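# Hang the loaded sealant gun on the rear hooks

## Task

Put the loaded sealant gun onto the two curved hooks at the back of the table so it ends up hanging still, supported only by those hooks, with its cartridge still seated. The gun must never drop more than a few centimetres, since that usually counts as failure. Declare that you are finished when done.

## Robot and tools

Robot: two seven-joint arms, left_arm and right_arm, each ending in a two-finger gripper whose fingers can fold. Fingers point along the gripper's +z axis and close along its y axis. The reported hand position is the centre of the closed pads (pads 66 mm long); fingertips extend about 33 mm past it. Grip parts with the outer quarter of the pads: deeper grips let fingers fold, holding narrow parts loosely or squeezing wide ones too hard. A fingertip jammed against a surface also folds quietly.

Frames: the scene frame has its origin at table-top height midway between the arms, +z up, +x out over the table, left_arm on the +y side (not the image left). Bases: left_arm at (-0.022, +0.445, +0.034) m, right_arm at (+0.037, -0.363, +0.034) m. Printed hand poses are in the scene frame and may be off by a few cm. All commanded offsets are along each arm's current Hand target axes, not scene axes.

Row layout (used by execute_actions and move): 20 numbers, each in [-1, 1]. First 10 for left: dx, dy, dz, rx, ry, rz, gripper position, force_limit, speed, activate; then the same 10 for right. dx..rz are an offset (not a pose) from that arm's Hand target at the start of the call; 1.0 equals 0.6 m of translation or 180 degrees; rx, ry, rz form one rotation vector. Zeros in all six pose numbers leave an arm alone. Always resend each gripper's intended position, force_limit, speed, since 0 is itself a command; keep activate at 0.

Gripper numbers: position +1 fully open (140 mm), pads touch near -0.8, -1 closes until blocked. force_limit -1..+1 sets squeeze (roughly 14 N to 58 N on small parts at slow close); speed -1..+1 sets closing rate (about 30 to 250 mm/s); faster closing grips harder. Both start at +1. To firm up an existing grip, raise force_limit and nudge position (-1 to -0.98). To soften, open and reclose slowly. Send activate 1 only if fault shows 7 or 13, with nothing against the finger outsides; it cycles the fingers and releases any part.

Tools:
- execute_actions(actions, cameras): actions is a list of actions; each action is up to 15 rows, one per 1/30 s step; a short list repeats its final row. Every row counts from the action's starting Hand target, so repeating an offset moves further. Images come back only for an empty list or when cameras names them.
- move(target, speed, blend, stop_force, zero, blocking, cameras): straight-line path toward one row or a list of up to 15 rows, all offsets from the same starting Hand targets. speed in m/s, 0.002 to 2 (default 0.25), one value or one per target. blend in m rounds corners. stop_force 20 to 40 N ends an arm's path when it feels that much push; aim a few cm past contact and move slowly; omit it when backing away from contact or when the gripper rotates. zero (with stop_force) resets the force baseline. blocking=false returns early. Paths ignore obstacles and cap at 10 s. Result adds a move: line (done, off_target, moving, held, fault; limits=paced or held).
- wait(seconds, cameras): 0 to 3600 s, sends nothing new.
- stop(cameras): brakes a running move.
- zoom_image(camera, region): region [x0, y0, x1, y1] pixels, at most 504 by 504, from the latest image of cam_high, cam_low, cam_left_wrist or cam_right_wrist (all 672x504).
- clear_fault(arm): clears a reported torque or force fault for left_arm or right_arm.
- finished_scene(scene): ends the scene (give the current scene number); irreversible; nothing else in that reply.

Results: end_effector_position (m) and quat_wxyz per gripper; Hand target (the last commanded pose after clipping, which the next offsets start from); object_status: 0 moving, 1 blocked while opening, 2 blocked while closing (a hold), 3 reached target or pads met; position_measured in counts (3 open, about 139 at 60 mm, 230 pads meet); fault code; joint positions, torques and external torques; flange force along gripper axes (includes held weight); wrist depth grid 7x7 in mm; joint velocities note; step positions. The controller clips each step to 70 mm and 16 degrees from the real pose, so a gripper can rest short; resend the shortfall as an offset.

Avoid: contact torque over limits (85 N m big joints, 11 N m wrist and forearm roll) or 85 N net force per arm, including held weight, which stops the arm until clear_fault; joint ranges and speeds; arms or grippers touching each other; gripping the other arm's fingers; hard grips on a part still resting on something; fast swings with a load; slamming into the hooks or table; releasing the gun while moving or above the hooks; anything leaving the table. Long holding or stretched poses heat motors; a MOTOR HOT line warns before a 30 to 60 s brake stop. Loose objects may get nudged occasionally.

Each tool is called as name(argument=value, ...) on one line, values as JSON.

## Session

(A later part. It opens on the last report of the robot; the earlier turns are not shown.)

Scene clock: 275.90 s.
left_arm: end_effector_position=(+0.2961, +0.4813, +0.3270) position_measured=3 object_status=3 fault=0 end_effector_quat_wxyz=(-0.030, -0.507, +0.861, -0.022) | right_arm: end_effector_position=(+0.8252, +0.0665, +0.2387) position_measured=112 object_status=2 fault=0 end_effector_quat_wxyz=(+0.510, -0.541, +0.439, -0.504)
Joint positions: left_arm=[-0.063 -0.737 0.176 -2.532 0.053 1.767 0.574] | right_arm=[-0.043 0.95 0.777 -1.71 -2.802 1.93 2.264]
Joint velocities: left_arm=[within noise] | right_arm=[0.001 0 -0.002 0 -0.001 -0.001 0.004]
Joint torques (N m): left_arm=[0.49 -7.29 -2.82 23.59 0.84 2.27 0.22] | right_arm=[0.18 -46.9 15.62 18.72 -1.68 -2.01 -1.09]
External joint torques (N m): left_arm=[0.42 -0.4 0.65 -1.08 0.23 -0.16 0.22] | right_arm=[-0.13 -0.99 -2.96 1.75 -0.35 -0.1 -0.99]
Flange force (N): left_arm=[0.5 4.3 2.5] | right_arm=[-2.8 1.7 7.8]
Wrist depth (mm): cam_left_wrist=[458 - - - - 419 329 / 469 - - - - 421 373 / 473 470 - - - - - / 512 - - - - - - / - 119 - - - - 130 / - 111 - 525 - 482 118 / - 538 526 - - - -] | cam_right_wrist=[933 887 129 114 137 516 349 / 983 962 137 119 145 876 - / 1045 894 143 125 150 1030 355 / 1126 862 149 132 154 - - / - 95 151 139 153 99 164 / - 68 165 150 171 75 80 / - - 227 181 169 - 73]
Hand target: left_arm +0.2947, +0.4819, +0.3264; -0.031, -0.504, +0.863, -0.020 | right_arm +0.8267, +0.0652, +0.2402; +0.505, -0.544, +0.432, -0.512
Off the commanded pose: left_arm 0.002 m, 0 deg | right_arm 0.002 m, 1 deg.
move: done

move(target=[0,0,0,0,0,0,1,1,1,0, 0,0,0,0,0,0,0.45,0,-1,0], cameras=["cam_right_wrist","cam_high"])

Scene clock: 279.70 s.
left_arm: end_effector_position=(+0.2961, +0.4813, +0.3270) position_measured=3 object_status=3 fault=0 end_effector_quat_wxyz=(-0.030, -0.507, +0.861, -0.022) | right_arm: end_effector_position=(+0.8262, +0.0652, +0.2389) position_measured=72 object_status=0 fault=0 end_effector_quat_wxyz=(+0.506, -0.544, +0.434, -0.510)
Joint positions: left_arm=[-0.063 -0.737 0.176 -2.532 0.053 1.767 0.574] | right_arm=[-0.038 0.947 0.768 -1.709 -2.802 1.93 2.254]
Joint torques (N m): left_arm=[0.5 -7.33 -2.79 23.6 0.84 2.27 0.22] | right_arm=[0.28 -47.42 16.56 18.17 -1.25 -1.91 -0.32]
External joint torques (N m): left_arm=[0.5 -0.49 0.77 -1.04 0.23 -0.16 0.22] | right_arm=[0.07 -1.56 -1.63 1.17 0.06 0.01 -0.23]
Flange force (N): left_arm=[0.3 4.7 2.4] | right_arm=[-0.3 -0.7 3.1]
Wrist depth (mm): cam_left_wrist=[454 - - - - 390 327 / - - 450 - - - 389 / - - - - - - 426 / - - - - - - - / - - - - - - - / - - - - - - 113 / - 534 - - - - 496] | cam_right_wrist=[898 891 100 98 101 517 516 / - 1006 106 102 105 988 362 / 1040 917 111 108 111 417 368 / - 953 121 115 127 381 339 / - 108 127 122 155 113 93 / - 98 136 132 182 113 90 / - - 162 161 200 - -]
Hand target: left_arm +0.2947, +0.4819, +0.3264; -0.031, -0.504, +0.863, -0.020 | right_arm +0.8267, +0.0652, +0.2402; +0.506, -0.544, +0.432, -0.512
Off the commanded pose: left_arm 0.002 m, 0 deg | right_arm 0.001 m, 0 deg.
move: done
Images, in order (width x height): cam_high 672x504, cam_right_wrist 672x504.

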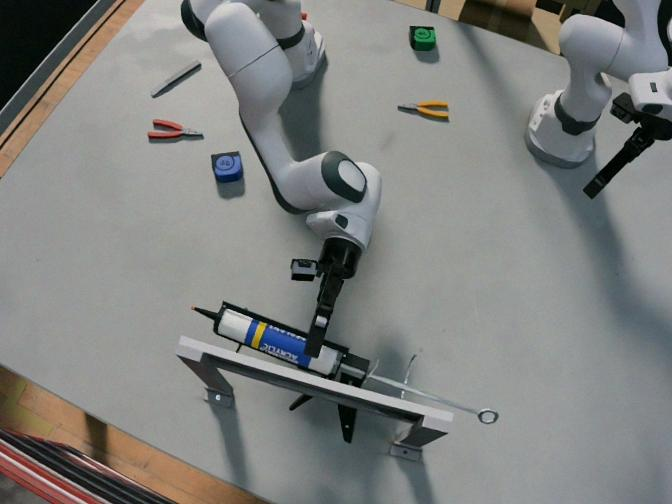

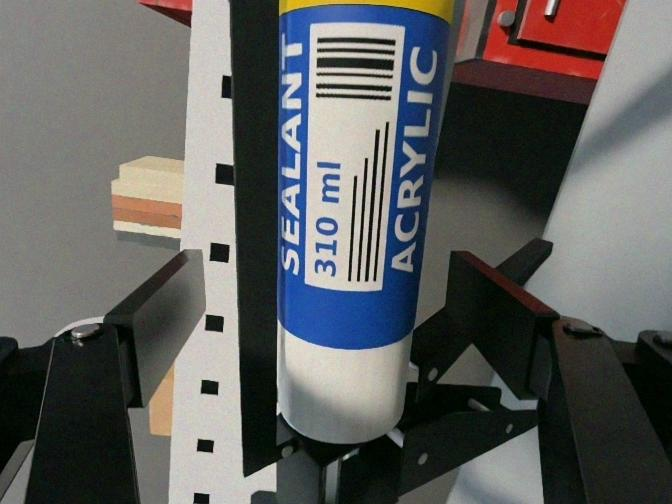

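wait(seconds=0.3, cameras=["cam_right_wrist","cam_low"])

zoom_image(camera="cam_low", region=[190, 110, 390, 290])

Scene clock: 282.77 s.
left_arm: end_effector_position=(+0.2961, +0.4813, +0.3270) position_measured=3 object_status=3 fault=0 end_effector_quat_wxyz=(-0.030, -0.507, +0.861, -0.022) | right_arm: end_effector_position=(+0.8262, +0.0652, +0.2389) position_measured=72 object_status=3 fault=0 end_effector_quat_wxyz=(+0.506, -0.544, +0.434, -0.510)
Joint positions: left_arm=[-0.063 -0.737 0.176 -2.532 0.053 1.767 0.574] | right_arm=[-0.038 0.947 0.768 -1.709 -2.802 1.93 2.254]
Joint torques (N m): left_arm=[0.47 -7.22 -2.85 23.55 0.84 2.26 0.19] | right_arm=[0.32 -47.4 16.55 18.13 -1.24 -1.93 -0.31]
External joint torques (N m): left_arm=[0.48 -0.42 0.71 -1.13 0.24 -0.18 0.19] | right_arm=[0.14 -1.64 -1.59 1.18 0.06 -0.01 -0.21]
Flange force (N): left_arm=[0.5 4.5 2.6] | right_arm=[-0.4 -0.8 2.9]
Wrist depth (mm): cam_left_wrist=[- - - - - - 328 / - - - 458 - - 368 / - - - 451 - 456 448 / - - - - 468 432 - / - 111 - - - - 124 / - 111 - - - - 112 / - - - 522 - - 500] | cam_right_wrist=[902 925 100 98 101 513 491 / - - 105 102 105 941 304 / 1006 887 111 108 111 1076 300 / 1071 953 121 115 127 1120 329 / - 108 129 122 155 113 94 / - 103 140 132 182 113 89 / - - 162 162 195 - -]
Hand target: left_arm +0.2947, +0.4819, +0.3264; -0.031, -0.504, +0.863, -0.020 | right_arm +0.8267, +0.0652, +0.2402; +0.506, -0.544, +0.432, -0.512
Tool commands: left_gripper/position=+1.0 left_gripper/force_limit=+1.0 left_gripper/speed=+1.0 left_gripper/activate=+0.0 right_gripper/position=+0.45 right_gripper/force_limit=+0.0 right_gripper/speed=-1.0 right_gripper/activate=+0.0
Off the commanded pose: left_arm 0.002 m, 0 deg | right_arm 0.001 m, 0 deg.
wait: 0.30 s; at rest from the start
Images, in order (width x height): cam_low 672x504, cam_right_wrist 672x504.

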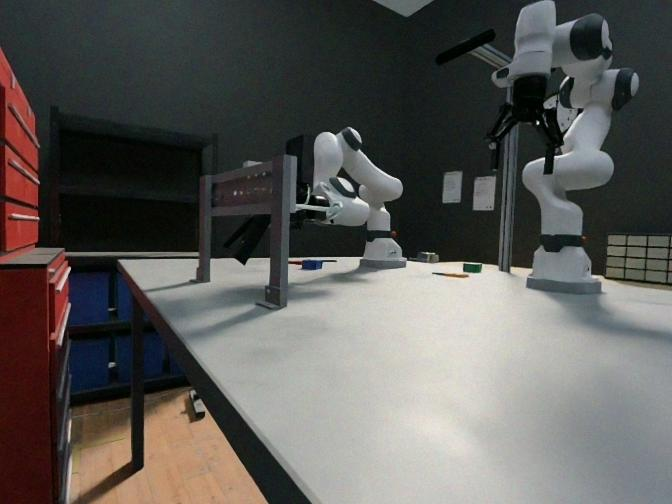

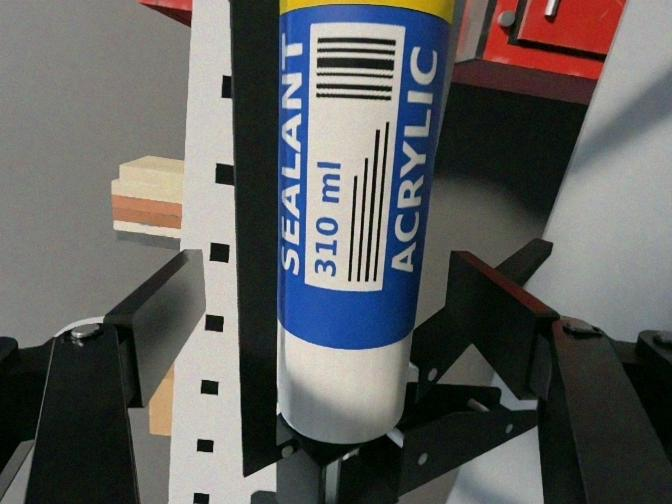

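Scaled by 2.520.

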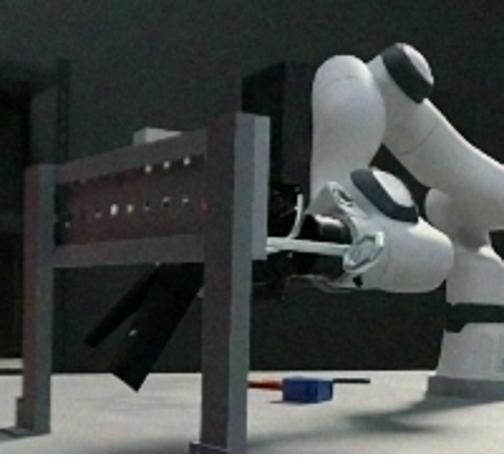

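move(target=[0,0,0,0,0,0,1,1,1,0, 0,0.0,-0.2,0,0,0,0.6,0,0,0], speed=0.06, cameras=["cam_right_wrist","cam_low"])

zoom_image(camera="cam_low", region=[190, 110, 390, 290])

Scene clock: 320.57 s.
left_arm: end_effector_position=(+0.2961, +0.4813, +0.3270) position_measured=3 object_status=3 fault=0 end_effector_quat_wxyz=(-0.030, -0.507, +0.861, -0.022) | right_arm: end_effector_position=(+0.7074, +0.0541, +0.2357) position_measured=53 object_status=3 fault=0 end_effector_quat_wxyz=(-0.505, +0.546, -0.430, +0.512)
Joint positions: left_arm=[-0.063 -0.737 0.176 -2.532 0.053 1.767 0.574] | right_arm=[-0.093 0.773 0.858 -2.122 -2.715 1.681 2.329]
Joint velocities: left_arm=[within noise] | right_arm=[0.001 0.001 0.001 0.001 0.001 -0.004 0.004]
Joint torques (N m): left_arm=[0.47 -7.28 -2.81 23.57 0.85 2.25 0.22] | right_arm=[-0.87 -37.27 15.63 14.96 -1.23 -2.36 0.02]
External joint torques (N m): left_arm=[0.42 -0.39 0.67 -1.16 0.24 -0.19 0.22] | right_arm=[-0.96 -1.07 -0.84 0.12 0.31 -0.29 0.12]
Flange force (N): left_arm=[0.5 4.5 2.7] | right_arm=[3.4 -1.8 -1.4]
Wrist depth (mm): cam_left_wrist=[- - - - - 421 328 / 480 - - - - 434 367 / - - 452 - - - - / - - - - 440 - - / - 137 - - 467 - 124 / - 110 - - - - 112 / - - - - - - -] | cam_right_wrist=[1011 - 757 204 639 623 289 / 1020 1076 - 216 - - 291 / - 945 302 230 1156 464 313 / 1221 154 983 244 316 401 - / - 116 353 285 327 116 - / - 107 358 305 - 109 - / - - 1647 374 387 - -]
Hand target: left_arm +0.2947, +0.4819, +0.3264; -0.031, -0.504, +0.863, -0.020 | right_arm +0.7075, +0.0524, +0.2360; +0.506, -0.544, +0.432, -0.512
Off the commanded pose: left_arm 0.002 m, 0 deg | right_arm 0.002 m, 0 deg.
move: done
Images, in order (width x height): cam_low 672x504, cam_right_wrist 672x504.

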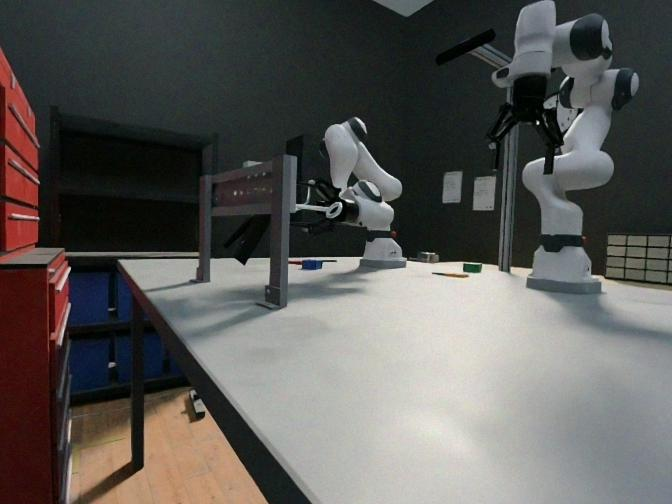

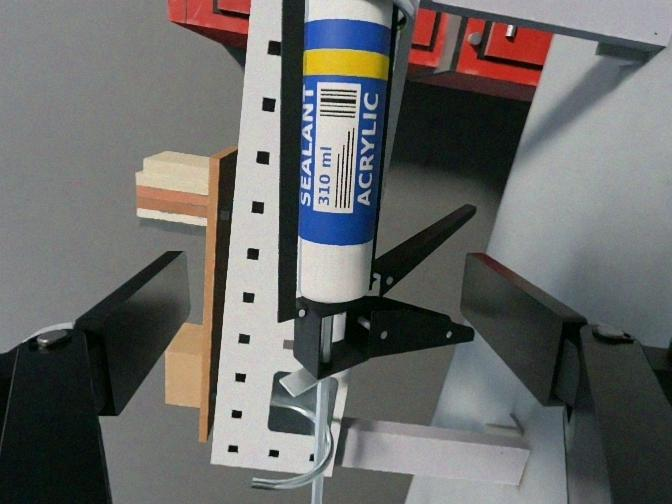

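Scaled by 2.520.

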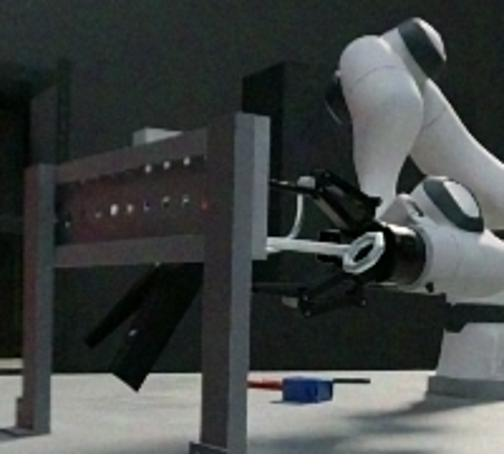

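move(target=[0,0,0,0,0,0,1,1,1,0, 0,0.012,0.188,0,0,0,0.45,0,0,0], speed=0.08, cameras=["cam_right_wrist"])

Scene clock: 366.27 s.
left_arm: end_effector_position=(+0.2961, +0.4813, +0.3270) position_measured=3 object_status=3 fault=0 end_effector_quat_wxyz=(-0.030, -0.507, +0.861, -0.022) | right_arm: end_effector_position=(+0.8203, +0.0622, +0.2342) position_measured=72 object_status=3 fault=0 end_effector_quat_wxyz=(+0.506, -0.541, +0.435, -0.512)
Joint positions: left_arm=[-0.063 -0.737 0.176 -2.532 0.053 1.767 0.574] | right_arm=[-0.04 0.945 0.767 -1.734 -2.805 1.903 2.266]
Joint velocities: left_arm=[within noise] | right_arm=[-0.001 0 -0.002 0.002 0 0.004 -0.004]
Joint torques (N m): left_arm=[0.49 -7.3 -2.81 23.59 0.83 2.27 0.19] | right_arm=[0.56 -46.34 16.12 18.11 -1.34 -1.78 -0.34]
External joint torques (N m): left_arm=[0.45 -0.37 0.7 -1.17 0.22 -0.18 0.19] | right_arm=[0.25 -0.86 -2.14 1.37 0.02 0.17 -0.24]
Flange force (N): left_arm=[0.5 4.4 2.7] | right_arm=[-2.1 1.2 5.9]
Wrist depth (mm): cam_left_wrist=[- - - - - - 327 / - - - - - - 373 / - - - - - - - / - - - 473 - - - / - - - - 478 - 124 / - 112 - - - - 112 / - 548 563 - - - -] | cam_right_wrist=[921 917 107 102 175 524 333 / 983 - 112 108 116 782 310 / 1055 913 119 114 1045 - - / 1030 195 127 121 160 431 280 / - 108 135 129 188 113 94 / - 102 142 138 211 113 89 / - - 234 184 206 - -]
Hand target: left_arm +0.2947, +0.4819, +0.3264; -0.031, -0.504, +0.863, -0.020 | right_arm +0.8199, +0.0636, +0.2328; +0.506, -0.544, +0.432, -0.512
Off the commanded pose: left_arm 0.002 m, 0 deg | right_arm 0.002 m, 0 deg.
move: done

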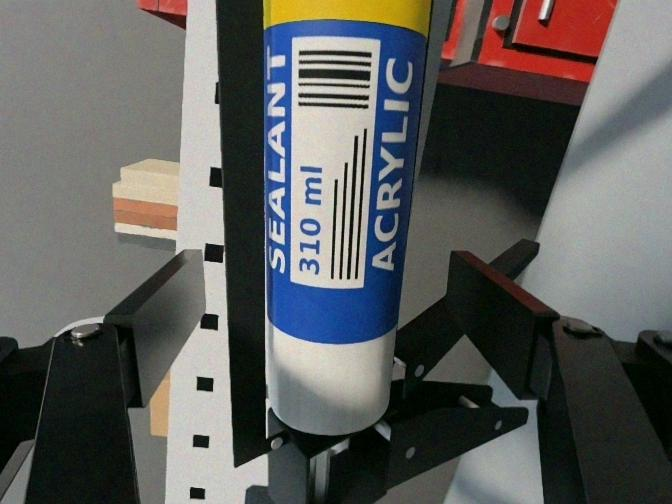

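move(target=[0,0,0,0,0,0,1,1,1,0, 0,0,0,0,0,0,-1,1,-1,0])

wait(seconds=1.2, cameras=["cam_right_wrist"])

Scene clock: 371.73 s.
left_arm: end_effector_position=(+0.2961, +0.4813, +0.3270) position_measured=3 object_status=3 fault=0 end_effector_quat_wxyz=(-0.030, -0.507, +0.861, -0.022) | right_arm: end_effector_position=(+0.8204, +0.0618, +0.2297) position_measured=163 object_status=0 fault=0 end_effector_quat_wxyz=(+0.505, -0.544, +0.435, -0.510)
Joint positions: left_arm=[-0.063 -0.737 0.176 -2.532 0.053 1.767 0.574] | right_arm=[-0.039 0.947 0.763 -1.733 -2.805 1.911 2.266]
Joint torques (N m): left_arm=[0.43 -7.23 -2.79 23.59 0.84 2.26 0.22] | right_arm=[1.21 -48.81 17.27 18.05 -2 -2.62 -0.28]
External joint torques (N m): left_arm=[0.43 -0.34 0.74 -1.13 0.23 -0.18 0.22] | right_arm=[0.83 -3.37 -0.94 1.43 -0.65 -0.69 -0.19]
Flange force (N): left_arm=[0.3 4.3 2.6] | right_arm=[0.7 -2.5 -0.2]
Wrist depth (mm): cam_left_wrist=[- - - - - - 327 / 469 - 455 - - - 363 / 485 476 - 451 - - - / - - 472 481 - 464 - / - - - - - - 124 / - 111 - - - - 112 / - - - - - 501 -] | cam_right_wrist=[- 921 101 101 526 517 - / - 979 106 105 116 703 - / - 941 111 111 1030 1098 295 / 1098 - 118 117 233 - - / - 99 120 123 113 91 - / - 68 128 131 75 80 - / - - 152 183 - - 63]
Hand target: left_arm +0.2947, +0.4819, +0.3264; -0.031, -0.504, +0.863, -0.020 | right_arm +0.8199, +0.0636, +0.2328; +0.506, -0.544, +0.432, -0.512
Off the commanded pose: left_arm 0.002 m, 0 deg | right_arm 0.004 m, 0 deg.
move: done

Scene clock: 372.93 s.
left_arm: end_effector_position=(+0.2961, +0.4813, +0.3270) position_measured=3 object_status=3 fault=0 end_effector_quat_wxyz=(-0.030, -0.507, +0.861, -0.022) | right_arm: end_effector_position=(+0.8204, +0.0618, +0.2297) position_measured=163 object_status=2 fault=0 end_effector_quat_wxyz=(+0.505, -0.544, +0.435, -0.510)
Joint positions: left_arm=[-0.063 -0.737 0.176 -2.532 0.053 1.767 0.574] | right_arm=[-0.039 0.947 0.763 -1.733 -2.805 1.911 2.266]
Joint torques (N m): left_arm=[0.48 -7.25 -2.83 23.56 0.85 2.26 0.18] | right_arm=[1.22 -48.78 17.27 18.03 -1.99 -2.62 -0.29]
External joint torques (N m): left_arm=[0.46 -0.39 0.69 -1.14 0.24 -0.17 0.18] | right_arm=[0.88 -3.24 -0.96 1.35 -0.64 -0.68 -0.19]
Flange force (N): left_arm=[0.5 4.4 2.6] | right_arm=[0.6 -2.3 -0.2]
Wrist depth (mm): cam_left_wrist=[- 427 - 439 - 392 329 / 468 - - - 441 433 375 / - 488 - - 431 444 432 / - - - - - - - / - 123 - - - - 124 / - - - - - - 112 / - - - - - - -] | cam_right_wrist=[906 898 101 101 178 514 328 / 949 - 106 105 114 817 329 / 1071 - 111 110 1045 929 311 / 1126 - 119 116 228 - 290 / - 99 119 123 113 97 293 / - 68 129 131 74 80 - / - - 151 183 - - 63]
Hand target: left_arm +0.2947, +0.4819, +0.3264; -0.031, -0.504, +0.863, -0.020 | right_arm +0.8199, +0.0636, +0.2328; +0.506, -0.544, +0.432, -0.512
Tool commands: left_gripper/position=+1.0 left_gripper/force_limit=+1.0 left_gripper/speed=+1.0 left_gripper/activate=+0.0 right_gripper/position=-1.0 right_gripper/force_limit=+1.0 right_gripper/speed=-1.0 right_gripper/activate=+0.0
Off the commanded pose: left_arm 0.002 m, 0 deg | right_arm 0.004 m, 0 deg.
wait: 1.20 s; at rest by 0.17 s

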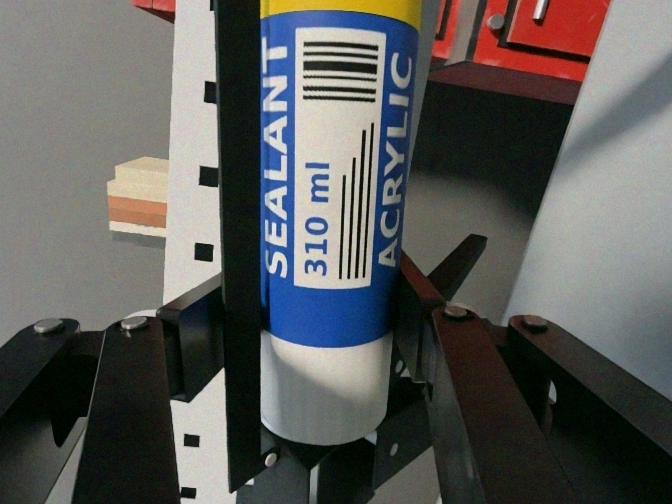

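move(target=[0,0,0,0,0,0,1,1,1,0, 0,0,0,0,0,0,0.3,1,0,0])

move(target=[0,0,0,0,0,0,1,1,1,0, 0,0,-0.015,0,0,0,0.3,1,0,0], cameras=["cam_right_wrist"])

Scene clock: 380.57 s.
left_arm: end_effector_position=(+0.2961, +0.4813, +0.3270) position_measured=3 object_status=3 fault=0 end_effector_quat_wxyz=(-0.030, -0.507, +0.861, -0.022) | right_arm: end_effector_position=(+0.8202, +0.0632, +0.2324) position_measured=91 object_status=0 fault=0 end_effector_quat_wxyz=(+0.506, -0.543, +0.434, -0.510)
Joint positions: left_arm=[-0.063 -0.737 0.176 -2.532 0.053 1.767 0.574] | right_arm=[-0.037 0.945 0.763 -1.732 -2.805 1.91 2.266]
Joint torques (N m): left_arm=[0.47 -7.24 -2.81 23.61 0.84 2.26 0.21] | right_arm=[0.51 -46.65 16.53 17.48 -1.26 -1.97 -0.28]
External joint torques (N m): left_arm=[0.45 -0.45 0.71 -1.03 0.23 -0.16 0.21] | right_arm=[0.19 -1.14 -1.65 0.75 0.08 -0.03 -0.18]
Flange force (N): left_arm=[0.4 4.4 2.4] | right_arm=[-0.3 -0.1 2.1]
Wrist depth (mm): cam_left_wrist=[457 - - - - 396 328 / - 464 - - - - 385 / - - - 476 - - - / - - 469 481 - - - / - - - - 496 - 124 / - 112 - - - - 112 / - - - - - - -] | cam_right_wrist=[913 913 102 102 111 524 - / 852 949 108 106 114 962 - / - 929 113 112 1035 380 351 / - 941 122 117 140 403 309 / - 107 126 124 142 110 93 / - 77 134 132 224 80 81 / - 58 158 184 206 - 76]
Hand target: left_arm +0.2947, +0.4819, +0.3264; -0.031, -0.504, +0.863, -0.020 | right_arm +0.8199, +0.0636, +0.2328; +0.506, -0.544, +0.432, -0.512
Off the commanded pose: left_arm 0.002 m, 0 deg | right_arm 0.001 m, 0 deg.
move: done

Scene clock: 381.23 s.
left_arm: end_effector_position=(+0.2961, +0.4813, +0.3270) position_measured=3 object_status=3 fault=0 end_effector_quat_wxyz=(-0.030, -0.507, +0.861, -0.022) | right_arm: end_effector_position=(+0.8107, +0.0644, +0.2317) position_measured=91 object_status=3 fault=0 end_effector_quat_wxyz=(-0.505, +0.546, -0.430, +0.512)
Joint positions: left_arm=[-0.063 -0.737 0.176 -2.532 0.053 1.767 0.574] | right_arm=[-0.04 0.931 0.767 -1.766 -2.803 1.891 2.266]
Joint velocities: left_arm=[within noise] | right_arm=[-0.002 -0.001 0.001 -0.001 0 -0.005 -0.001]
Joint torques (N m): left_arm=[0.48 -7.26 -2.81 23.61 0.83 2.26 0.2] | right_arm=[-0.39 -46.54 16.91 16.66 -0.97 -2.21 0.07]
External joint torques (N m): left_arm=[0.47 -0.46 0.71 -1.01 0.23 -0.17 0.2] | right_arm=[-0.79 -1.76 -1.21 0.13 0.4 -0.26 0.16]
Flange force (N): left_arm=[0.4 4.4 2.3] | right_arm=[4.1 -2.5 -3.2]
Wrist depth (mm): cam_left_wrist=[452 - - - - 424 328 / 477 467 - - - - 386 / 472 - 481 - - - 426 / 471 - 467 - - - 446 / - 123 - - - - 112 / - 120 518 - - - 112 / - - 547 - - - -] | cam_right_wrist=[- 921 113 110 538 526 524 / - - 121 115 127 933 - / - 909 124 120 1040 1050 - / - 1103 131 127 143 1286 - / - 107 136 134 154 110 90 / - 77 144 143 243 80 81 / - - 168 179 1459 - 76]
Hand target: left_arm +0.2947, +0.4819, +0.3264; -0.031, -0.504, +0.863, -0.020 | right_arm +0.8110, +0.0627, +0.2325; +0.506, -0.544, +0.432, -0.512
Off the commanded pose: left_arm 0.002 m, 0 deg | right_arm 0.002 m, 0 deg.
move: done

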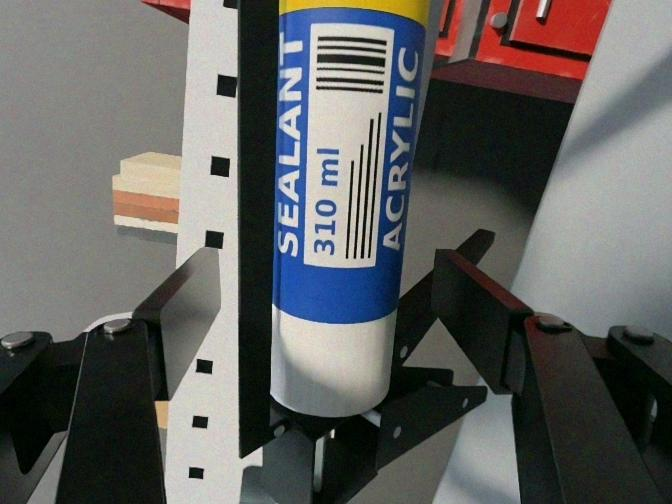

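move(target=[0,0,0,0,0,0,1,1,1,0, 0,0.002,-0.007,0,0,0,0.3,1,0,0])

move(target=[0,0,0,0,0,0,1,1,1,0, 0,0,0,0,0,0,-1,0.8,-1,0])

wait(seconds=1.0, cameras=["cam_right_wrist"])

Scene clock: 391.60 s.
left_arm: end_effector_position=(+0.2961, +0.4813, +0.3270) position_measured=3 object_status=3 fault=0 end_effector_quat_wxyz=(-0.030, -0.507, +0.861, -0.022) | right_arm: end_effector_position=(+0.8065, +0.0638, +0.2303) position_measured=91 object_status=3 fault=0 end_effector_quat_wxyz=(-0.505, +0.546, -0.430, +0.512)
Joint positions: left_arm=[-0.063 -0.737 0.176 -2.532 0.053 1.767 0.574] | right_arm=[-0.043 0.927 0.77 -1.782 -2.803 1.88 2.268]
Joint velocities: left_arm=[within noise] | right_arm=[-0.002 0.001 0.002 -0.001 0.001 -0.005 0.001]
Joint torques (N m): left_arm=[0.48 -7.26 -2.86 23.56 0.84 2.26 0.22] | right_arm=[-0.15 -46.13 16.78 16.69 -1.12 -2.15 0.04]
External joint torques (N m): left_arm=[0.39 -0.39 0.58 -1.11 0.22 -0.16 0.22] | right_arm=[-0.36 -1.59 -1.26 0.17 0.26 -0.17 0.14]
Flange force (N): left_arm=[0.6 4.3 2.6] | right_arm=[3.0 -1.7 -2.1]
Wrist depth (mm): cam_left_wrist=[- - - 438 - 384 329 / - - - - - - 386 / - - - - - - - / - - - - - - 453 / - 123 492 473 - - 131 / - - - - - - 112 / - - - - - - -] | cam_right_wrist=[869 852 114 113 538 528 335 / - - 120 119 132 1006 - / - 917 127 125 1045 - 283 / 1188 - 135 132 160 398 273 / - 107 141 139 155 110 279 / - 101 150 153 250 80 81 / - 248 248 187 - - 76]
Hand target: left_arm +0.2947, +0.4819, +0.3264; -0.031, -0.504, +0.863, -0.020 | right_arm +0.8069, +0.0621, +0.2311; +0.506, -0.544, +0.432, -0.512
Off the commanded pose: left_arm 0.002 m, 0 deg | right_arm 0.002 m, 0 deg.
move: done

Scene clock: 393.63 s.
left_arm: end_effector_position=(+0.2961, +0.4813, +0.3270) position_measured=3 object_status=3 fault=0 end_effector_quat_wxyz=(-0.030, -0.507, +0.861, -0.022) | right_arm: end_effector_position=(+0.8063, +0.0644, +0.2334) position_measured=159 object_status=0 fault=0 end_effector_quat_wxyz=(+0.508, -0.542, +0.432, -0.510)
Joint positions: left_arm=[-0.063 -0.737 0.176 -2.532 0.053 1.767 0.574] | right_arm=[-0.044 0.925 0.774 -1.783 -2.803 1.877 2.276]
Joint torques (N m): left_arm=[0.51 -7.28 -2.78 23.57 0.84 2.26 0.21] | right_arm=[-1.09 -44.93 15.1 17.08 -1.15 -1.79 -0.36]
External joint torques (N m): left_arm=[0.47 -0.47 0.72 -1.16 0.24 -0.18 0.21] | right_arm=[-1.31 -0.54 -2.96 0.59 0.25 0.19 -0.27]
Flange force (N): left_arm=[0.6 4.7 2.7] | right_arm=[2.0 0.9 2.9]
Wrist depth (mm): cam_left_wrist=[- - - - - - 327 / - - - - - - 387 / 474 - - - 455 - - / - - 470 - - - 454 / - 119 499 - - - 124 / - 127 - - 511 - 112 / - 539 - - - - -] | cam_right_wrist=[- 962 113 113 187 533 331 / - 975 - 119 983 1016 341 / 1055 921 124 125 1055 395 345 / 1115 - 132 133 223 1120 302 / 1201 95 120 140 117 93 258 / - 69 144 153 79 80 80 / - - 249 179 - - 64]
Hand target: left_arm +0.2947, +0.4819, +0.3264; -0.031, -0.504, +0.863, -0.020 | right_arm +0.8069, +0.0621, +0.2311; +0.506, -0.544, +0.432, -0.512
Off the commanded pose: left_arm 0.002 m, 0 deg | right_arm 0.003 m, 0 deg.
move: done

Scene clock: 394.63 s.
left_arm: end_effector_position=(+0.2961, +0.4813, +0.3270) position_measured=3 object_status=3 fault=0 end_effector_quat_wxyz=(-0.030, -0.507, +0.861, -0.022) | right_arm: end_effector_position=(+0.8063, +0.0644, +0.2334) position_measured=159 object_status=2 fault=0 end_effector_quat_wxyz=(+0.509, -0.542, +0.432, -0.510)
Joint positions: left_arm=[-0.063 -0.737 0.176 -2.532 0.053 1.767 0.574] | right_arm=[-0.044 0.925 0.774 -1.783 -2.803 1.877 2.276]
Joint torques (N m): left_arm=[0.45 -7.26 -2.83 23.57 0.85 2.26 0.21] | right_arm=[-1.07 -45.01 15.14 17.06 -1.12 -1.79 -0.35]
External joint torques (N m): left_arm=[0.4 -0.36 0.67 -1.14 0.24 -0.18 0.21] | right_arm=[-1.25 -0.69 -2.85 0.63 0.27 0.19 -0.25]
Flange force (N): left_arm=[0.5 4.3 2.6] | right_arm=[2.1 0.6 2.7]
Wrist depth (mm): cam_left_wrist=[- - - 444 - 392 329 / - 447 - - - - 389 / - - - - - - - / 479 - 467 - - - - / 507 122 - 486 - - 124 / - 112 - 489 - - 112 / - 532 - - 522 495 -] | cam_right_wrist=[949 913 113 114 535 534 356 / 1030 - 191 119 866 1002 306 / 1060 921 123 125 1035 979 285 / 1120 1103 130 133 225 - - / - 95 120 140 118 93 274 / - - 143 155 79 80 80 / - - 176 179 - - 64]
Hand target: left_arm +0.2947, +0.4819, +0.3264; -0.031, -0.504, +0.863, -0.020 | right_arm +0.8069, +0.0621, +0.2311; +0.506, -0.544, +0.432, -0.512
Tool commands: left_gripper/position=+1.0 left_gripper/force_limit=+1.0 left_gripper/speed=+1.0 left_gripper/activate=+0.0 right_gripper/position=-1.0 right_gripper/force_limit=+0.8 right_gripper/speed=-1.0 right_gripper/activate=+0.0
Off the commanded pose: left_arm 0.002 m, 0 deg | right_arm 0.003 m, 0 deg.
wait: 1.00 s; at rest by 0.17 s

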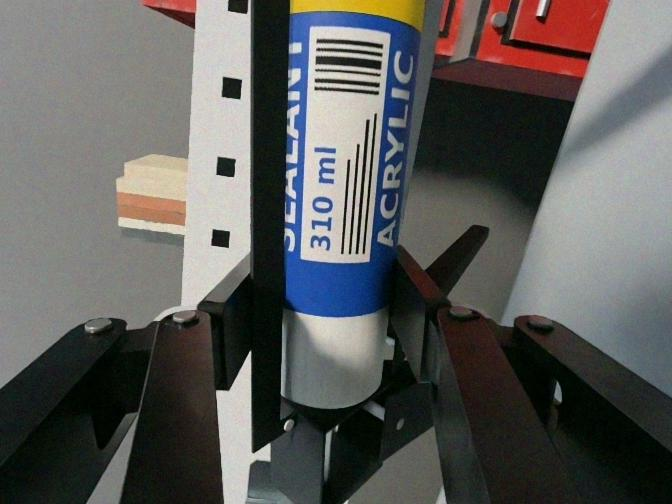

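move(target=[0,0,0,0,0,0,1,1,1,0, 0.01,-0.08,0,0,0,0,-1,0.8,-1,0], speed=0.05, cameras=["cam_right_wrist","cam_high"])

Scene clock: 399.73 s.
left_arm: end_effector_position=(+0.2961, +0.4813, +0.3270) position_measured=3 object_status=3 fault=0 end_effector_quat_wxyz=(-0.030, -0.507, +0.861, -0.022) | right_arm: end_effector_position=(+0.7994, +0.0626, +0.2547) position_measured=159 object_status=2 fault=0 end_effector_quat_wxyz=(-0.497, +0.558, -0.438, +0.500)
Joint positions: left_arm=[-0.063 -0.737 0.176 -2.532 0.053 1.767 0.574] | right_arm=[-0.067 0.835 0.791 -1.825 -2.724 1.948 2.255]
Joint velocities: left_arm=[within noise] | right_arm=[0 -0.001 -0.002 0 0.002 0.003 0]
Joint torques (N m): left_arm=[0.49 -7.25 -2.84 23.59 0.83 2.26 0.23] | right_arm=[-0.41 -54.17 19.06 24.77 -2.99 -4.77 -0.13]
External joint torques (N m): left_arm=[0.45 -0.44 0.66 -1.09 0.22 -0.18 0.23] | right_arm=[-0.69 -11.5 1.9 7.33 -1.73 -2.92 -0.03]
Flange force (N): left_arm=[0.5 4.5 2.5] | right_arm=[4.4 -14.7 -0.3]
Wrist depth (mm): cam_left_wrist=[- - 446 - - 390 329 / - - 444 - - - 391 / - 475 - - 442 456 432 / - - - - 460 - - / - - - - - - 124 / - 111 - - 491 - 112 / - - - 525 535 - -] | cam_right_wrist=[- 945 114 117 192 557 545 / 979 966 121 122 138 1016 - / - 909 127 127 988 1109 - / 1214 966 132 134 151 448 315 / 1228 96 112 140 117 96 302 / - 77 145 154 74 80 - / - - - 176 - - 64]
Hand target: left_arm +0.2947, +0.4819, +0.3264; -0.031, -0.504, +0.863, -0.020 | right_arm +0.8052, +0.0617, +0.2795; -0.506, +0.544, -0.432, +0.512
Off the commanded pose: left_arm 0.002 m, 0 deg | right_arm 0.025 m, 2 deg.
move: off_target (right_arm)
Images, in order (width x height): cam_high 672x504, cam_right_wrist 672x504.

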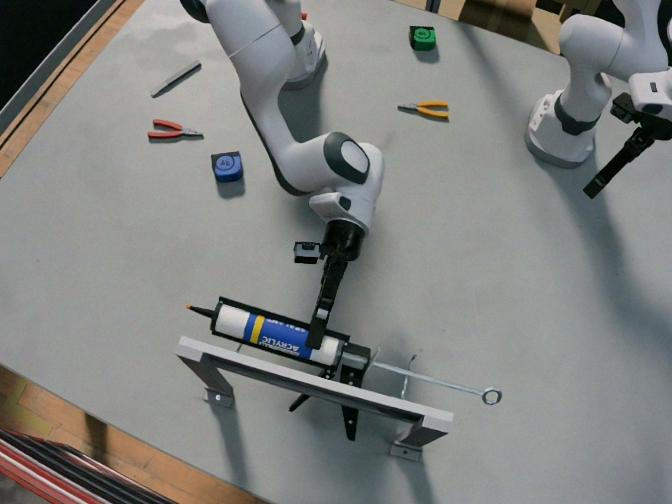

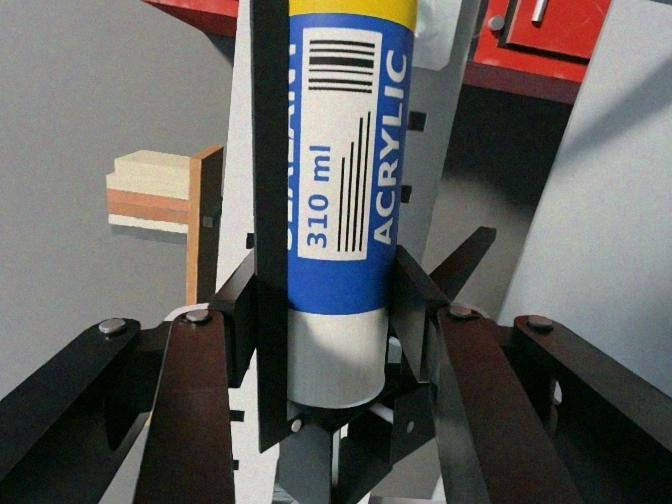

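move(target=[0,0,0,0,0,0,1,1,1,0, 0,-0.006,-0.009,-0.14,0,0,-1,0.8,-1,0], speed=0.1, cameras=["cam_right_wrist","cam_low"])

zoom_image(camera="cam_low", region=[190, 110, 390, 290])

Scene clock: 413.90 s.
left_arm: end_effector_position=(+0.2961, +0.4813, +0.3270) position_measured=3 object_status=3 fault=0 end_effector_quat_wxyz=(-0.030, -0.507, +0.861, -0.022) | right_arm: end_effector_position=(+0.7962, +0.0584, +0.2646) position_measured=159 object_status=2 fault=0 end_effector_quat_wxyz=(-0.367, +0.646, -0.538, +0.398)
Joint positions: left_arm=[-0.063 -0.737 0.176 -2.532 0.053 1.767 0.574] | right_arm=[-0.1 0.708 0.838 -1.698 -2.083 2.307 1.819]
Joint velocities: left_arm=[within noise] | right_arm=[-0.001 -0.002 0 0.001 0.001 0.001 -0.006]
Joint torques (N m): left_arm=[0.48 -7.26 -2.85 23.57 0.84 2.27 0.19] | right_arm=[0.86 -51.91 17.75 27.05 -1.24 -0.61 -0.14]
External joint torques (N m): left_arm=[0.47 -0.55 0.67 -0.99 0.23 -0.15 0.19] | right_arm=[0.61 -10.41 1.63 6.71 -1.1 -0.77 -0.05]
Flange force (N): left_arm=[0.6 4.6 2.3] | right_arm=[2.4 -11.6 -7.3]
Wrist depth (mm): cam_left_wrist=[- - - - - - 327 / - - - - - 430 364 / - - - 453 - - - / - - - - 462 - 445 / - 128 - - - - 111 / - 111 - - - - - / - - 487 - - - -] | cam_right_wrist=[779 570 119 120 258 292 317 / 776 884 126 124 136 362 - / 859 909 129 129 - 357 279 / 929 1035 136 135 241 341 284 / 966 95 112 140 117 93 - / - 76 144 155 75 80 - / - - 246 173 - - 64]
Hand target: left_arm +0.2947, +0.4819, +0.3264; -0.031, -0.504, +0.863, -0.020 | right_arm +0.7997, +0.0615, +0.2829; -0.375, +0.641, -0.534, +0.405
Off the commanded pose: left_arm 0.002 m, 0 deg | right_arm 0.019 m, 1 deg.
move: off_target (right_arm)
Images, in order (width x height): cam_low 672x504, cam_right_wrist 672x504.

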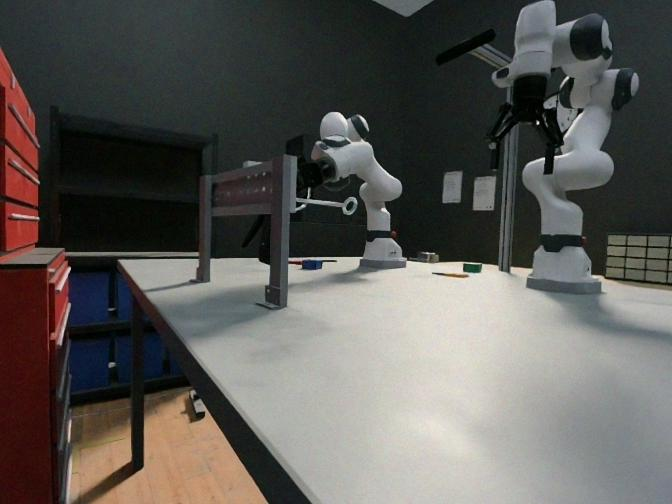

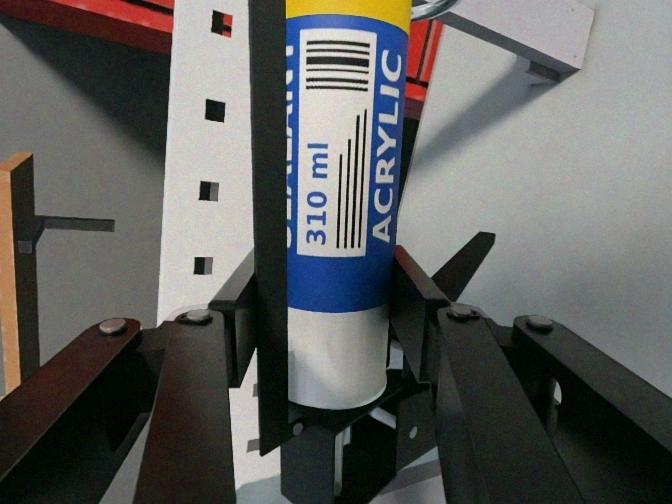

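Scaled by 2.520.

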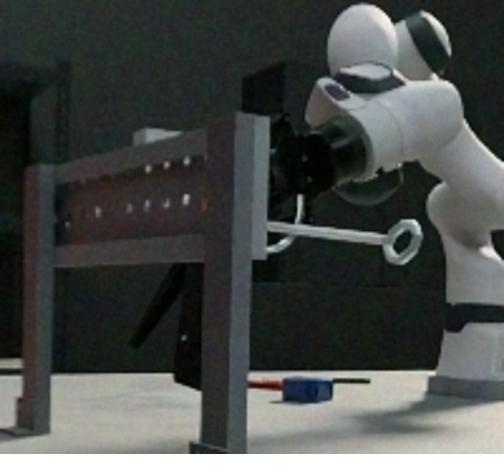

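move(target=[0,0,0,0,0,0,1,1,1,0, 0.004,-0.023,0.042,-0.183,0,0,-1,0.8,-1,0], speed=0.1, cameras=["cam_right_wrist","cam_low","cam_high"])

zoom_image(camera="cam_low", region=[190, 110, 390, 290])

Scene clock: 434.33 s.
left_arm: end_effector_position=(+0.2961, +0.4813, +0.3270) position_measured=3 object_status=3 fault=0 end_effector_quat_wxyz=(-0.030, -0.507, +0.861, -0.022) | right_arm: end_effector_position=(+0.8252, +0.0576, +0.2683) position_measured=159 object_status=2 fault=0 end_effector_quat_wxyz=(-0.165, +0.722, -0.630, +0.234)
Joint positions: left_arm=[-0.063 -0.737 0.176 -2.532 0.053 1.767 0.574] | right_arm=[0.063 1.011 0.983 -0.995 -1.309 1.97 0.882]
Joint velocities: left_arm=[within noise] | right_arm=[-0.003 0 -0.001 0 0.001 0 -0.005]
Joint torques (N m): left_arm=[0.49 -7.25 -2.84 23.61 0.84 2.27 0.19] | right_arm=[0.6 -62.62 19.85 23.73 -1.12 3.9 -0.28]
External joint torques (N m): left_arm=[0.47 -0.43 0.68 -1.08 0.23 -0.16 0.19] | right_arm=[0.37 -9.71 1.82 5.77 -1.09 1.16 -0.23]
Flange force (N): left_arm=[0.5 4.4 2.5] | right_arm=[-5.2 -17.6 -6.6]
Wrist depth (mm): cam_left_wrist=[- - - - 428 383 328 / - - - - - - 370 / - - - - - - - / - - - 478 462 - - / - 122 - - - 464 124 / - 112 - - - - 112 / - - - - - 491 -] | cam_right_wrist=[510 125 120 119 354 353 - / 811 127 146 124 139 334 - / 836 128 128 128 - 336 307 / 891 130 132 134 226 349 321 / - 128 111 140 117 98 304 / - 76 145 155 75 80 80 / - - - 174 - - 64]
Hand target: left_arm +0.2947, +0.4819, +0.3264; -0.031, -0.504, +0.863, -0.020 | right_arm +0.8283, +0.0624, +0.2859; -0.178, +0.721, -0.627, +0.237
Off the commanded pose: left_arm 0.002 m, 0 deg | right_arm 0.018 m, 2 deg.
move: off_target (right_arm)
Images, in order (width x height): cam_high 672x504, cam_low 672x504, cam_right_wrist 672x504.

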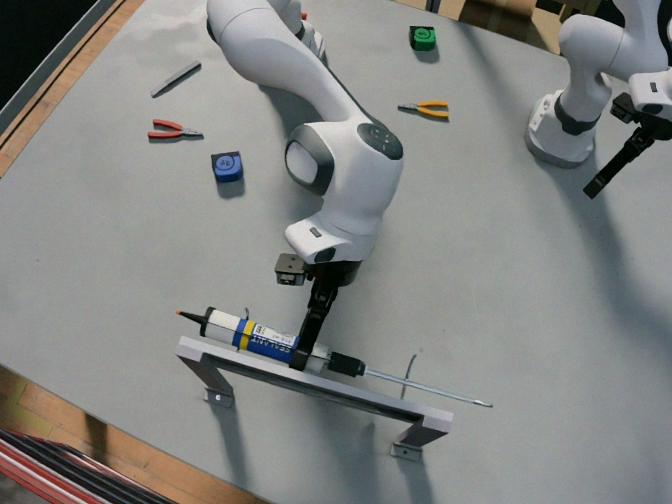

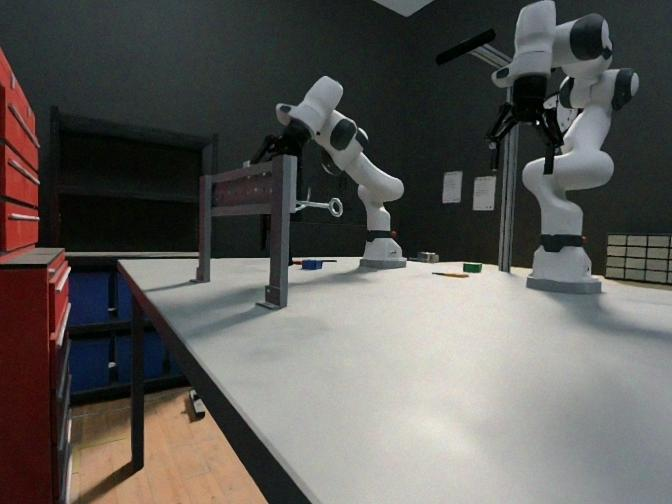

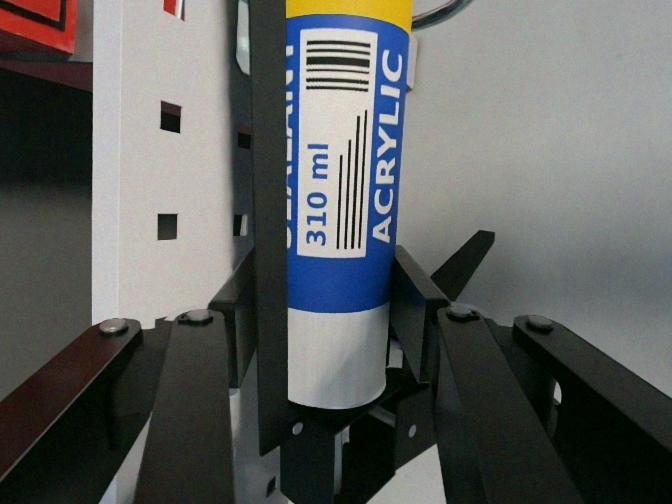

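Scaled by 2.520.

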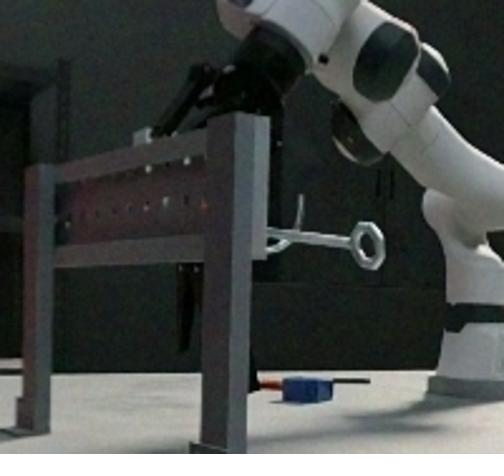

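move(target=[0,0,0,0,0,0,1,1,1,0, -0.0073,0.0342,0.051,0,0,0,-1,0.8,-1,0], speed=0.03, stop_force=20, cameras=["cam_right_wrist","cam_low","cam_high"])

zoom_image(camera="cam_low", region=[190, 110, 390, 290])

Scene clock: 446.47 s.
left_arm: end_effector_position=(+0.2961, +0.4813, +0.3270) position_measured=3 object_status=3 fault=0 end_effector_quat_wxyz=(-0.030, -0.507, +0.861, -0.022) | right_arm: end_effector_position=(+0.8270, +0.0631, +0.2582) position_measured=159 object_status=2 fault=0 end_effector_quat_wxyz=(-0.177, +0.723, -0.624, +0.238)
Joint positions: left_arm=[-0.063 -0.737 0.176 -2.532 0.053 1.767 0.574] | right_arm=[0.049 1.014 0.978 -1.034 -1.335 2.015 0.912]
Joint torques (N m): left_arm=[0.47 -7.24 -2.82 23.57 0.83 2.26 0.19] | right_arm=[-0.88 -49.86 15.49 17.52 -0.16 3.43 0.42]
External joint torques (N m): left_arm=[0.4 -0.33 0.62 -1.16 0.22 -0.18 0.18] | right_arm=[-1.06 2.68 -3.01 -0.56 -0.17 0.72 0.47]
Flange force (N): left_arm=[0.6 4.2 2.7] | right_arm=[0.1 2.5 6.3]
Wrist depth (mm): cam_left_wrist=[436 479 - - 441 - 327 / - - - - - - 372 / - - 463 - - - - / 490 497 460 - - 456 - / - 122 - - - - 124 / - 110 - - - - 112 / - 554 - - - - 484] | cam_right_wrist=[- 128 118 119 130 319 308 / 115 121 127 123 136 317 307 / - 128 132 128 365 338 297 / - 130 132 135 229 338 - / - 123 111 140 117 99 297 / - 90 145 158 74 79 80 / - - - 174 - - 64]
Hand target: left_arm +0.2947, +0.4819, +0.3264; -0.031, -0.504, +0.863, -0.020 | right_arm +0.8282, +0.0623, +0.2526; -0.177, +0.721, -0.627, +0.237 (not the last commanded pose)
Off the commanded pose: left_arm 0.002 m, 0 deg | right_arm 0.010 m, 0 deg.
move: contact (right_arm)
Images, in order (width x height): cam_high 672x504, cam_low 672x504, cam_right_wrist 672x504.

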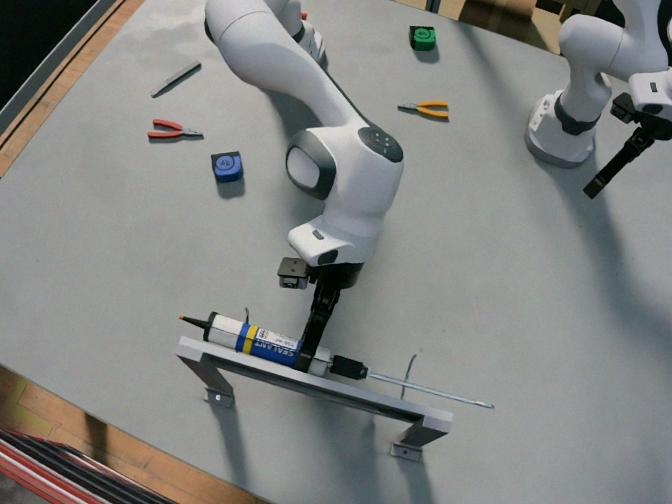

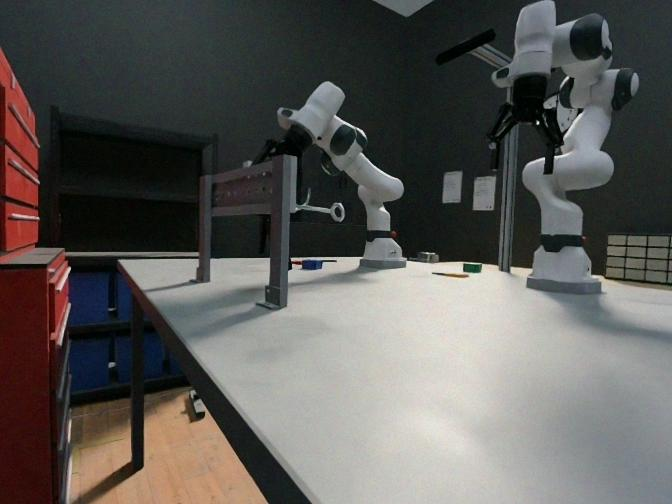

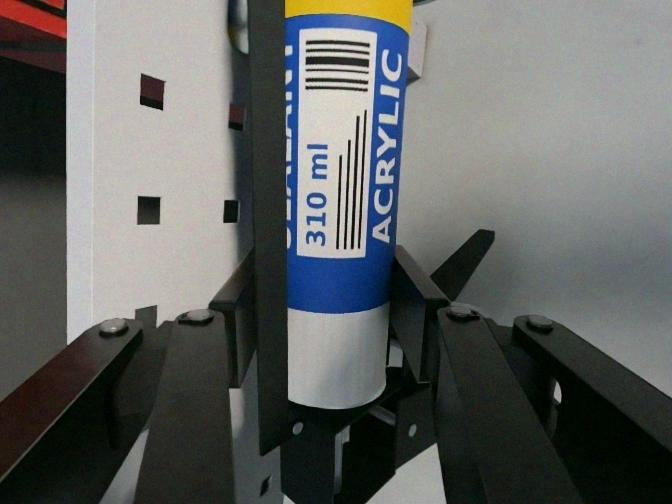

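Scaled by 2.520.

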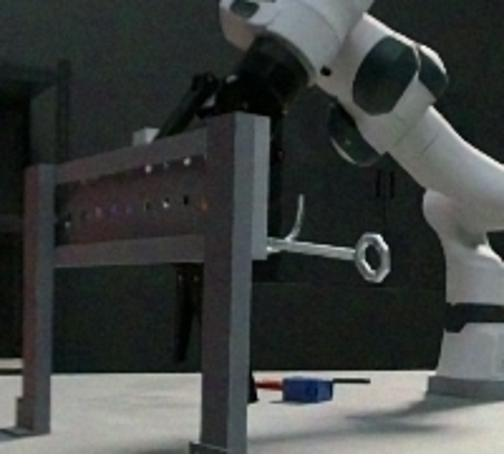

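move(target=[0,0,0,0,0,0,1,1,1,0, 0,0,0,0,0,0,0.0,0,-1,0], cameras=["cam_right_wrist","cam_low"])

zoom_image(camera="cam_low", region=[190, 110, 390, 290])

Scene clock: 457.33 s.
left_arm: end_effector_position=(+0.2961, +0.4813, +0.3270) position_measured=3 object_status=3 fault=0 end_effector_quat_wxyz=(-0.030, -0.507, +0.861, -0.022) | right_arm: end_effector_position=(+0.8278, +0.0628, +0.2547) position_measured=129 object_status=0 fault=0 end_effector_quat_wxyz=(-0.177, +0.722, -0.626, +0.237)
Joint positions: left_arm=[-0.063 -0.737 0.176 -2.532 0.053 1.767 0.574] | right_arm=[0.049 1.018 0.975 -1.035 -1.335 2.021 0.917]
Joint torques (N m): left_arm=[0.51 -7.29 -2.8 23.59 0.83 2.27 0.16] | right_arm=[-0.15 -53.37 16.64 18.32 0.06 2.71 0.09]
External joint torques (N m): left_arm=[0.45 -0.48 0.69 -1.08 0.22 -0.17 0.16] | right_arm=[-0.59 -0.77 -1.97 0.38 0.03 0 0.15]
Flange force (N): left_arm=[0.7 4.5 2.5] | right_arm=[0.8 0.9 0.2]
Wrist depth (mm): cam_left_wrist=[- - - - - 421 327 / - - 462 - - 426 377 / - - - 445 454 - - / - - - - - - - / - 122 - - - 473 124 / - 112 - - - - 112 / - 510 - - 499 501 -] | cam_right_wrist=[- 128 122 120 164 - 295 / - 129 128 124 - 326 300 / - 128 132 130 365 329 299 / 117 125 136 136 157 251 299 / - 104 136 142 133 97 91 / - 68 147 154 192 75 80 / - - 180 177 - - -]
Hand target: left_arm +0.2947, +0.4819, +0.3264; -0.031, -0.504, +0.863, -0.020 | right_arm +0.8282, +0.0623, +0.2526; -0.177, +0.721, -0.627, +0.237
Off the commanded pose: left_arm 0.002 m, 0 deg | right_arm 0.002 m, 0 deg.
move: done
Images, in order (width x height): cam_low 672x504, cam_right_wrist 672x504.

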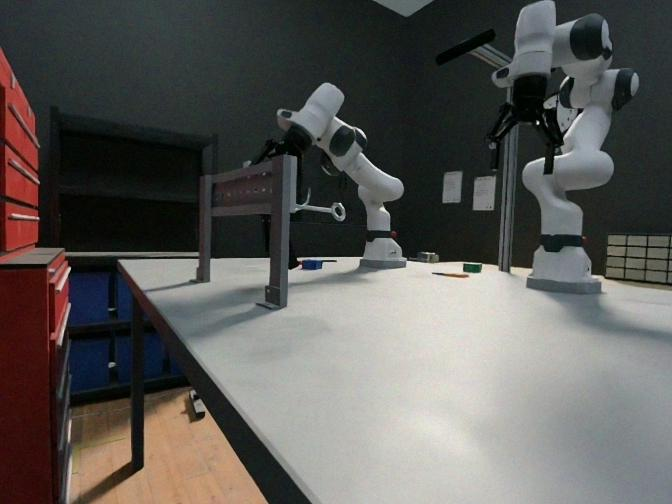

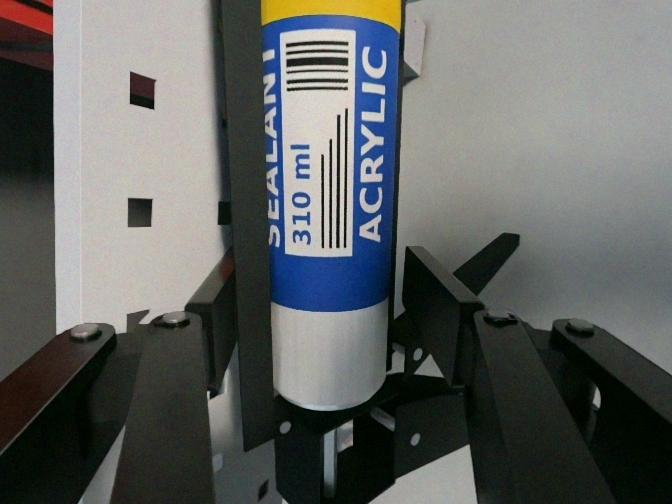

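Scaled by 2.520.

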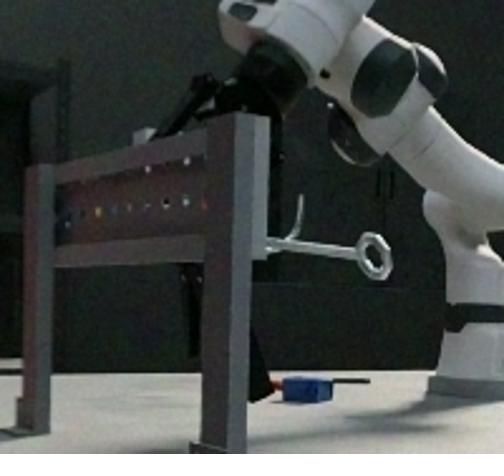

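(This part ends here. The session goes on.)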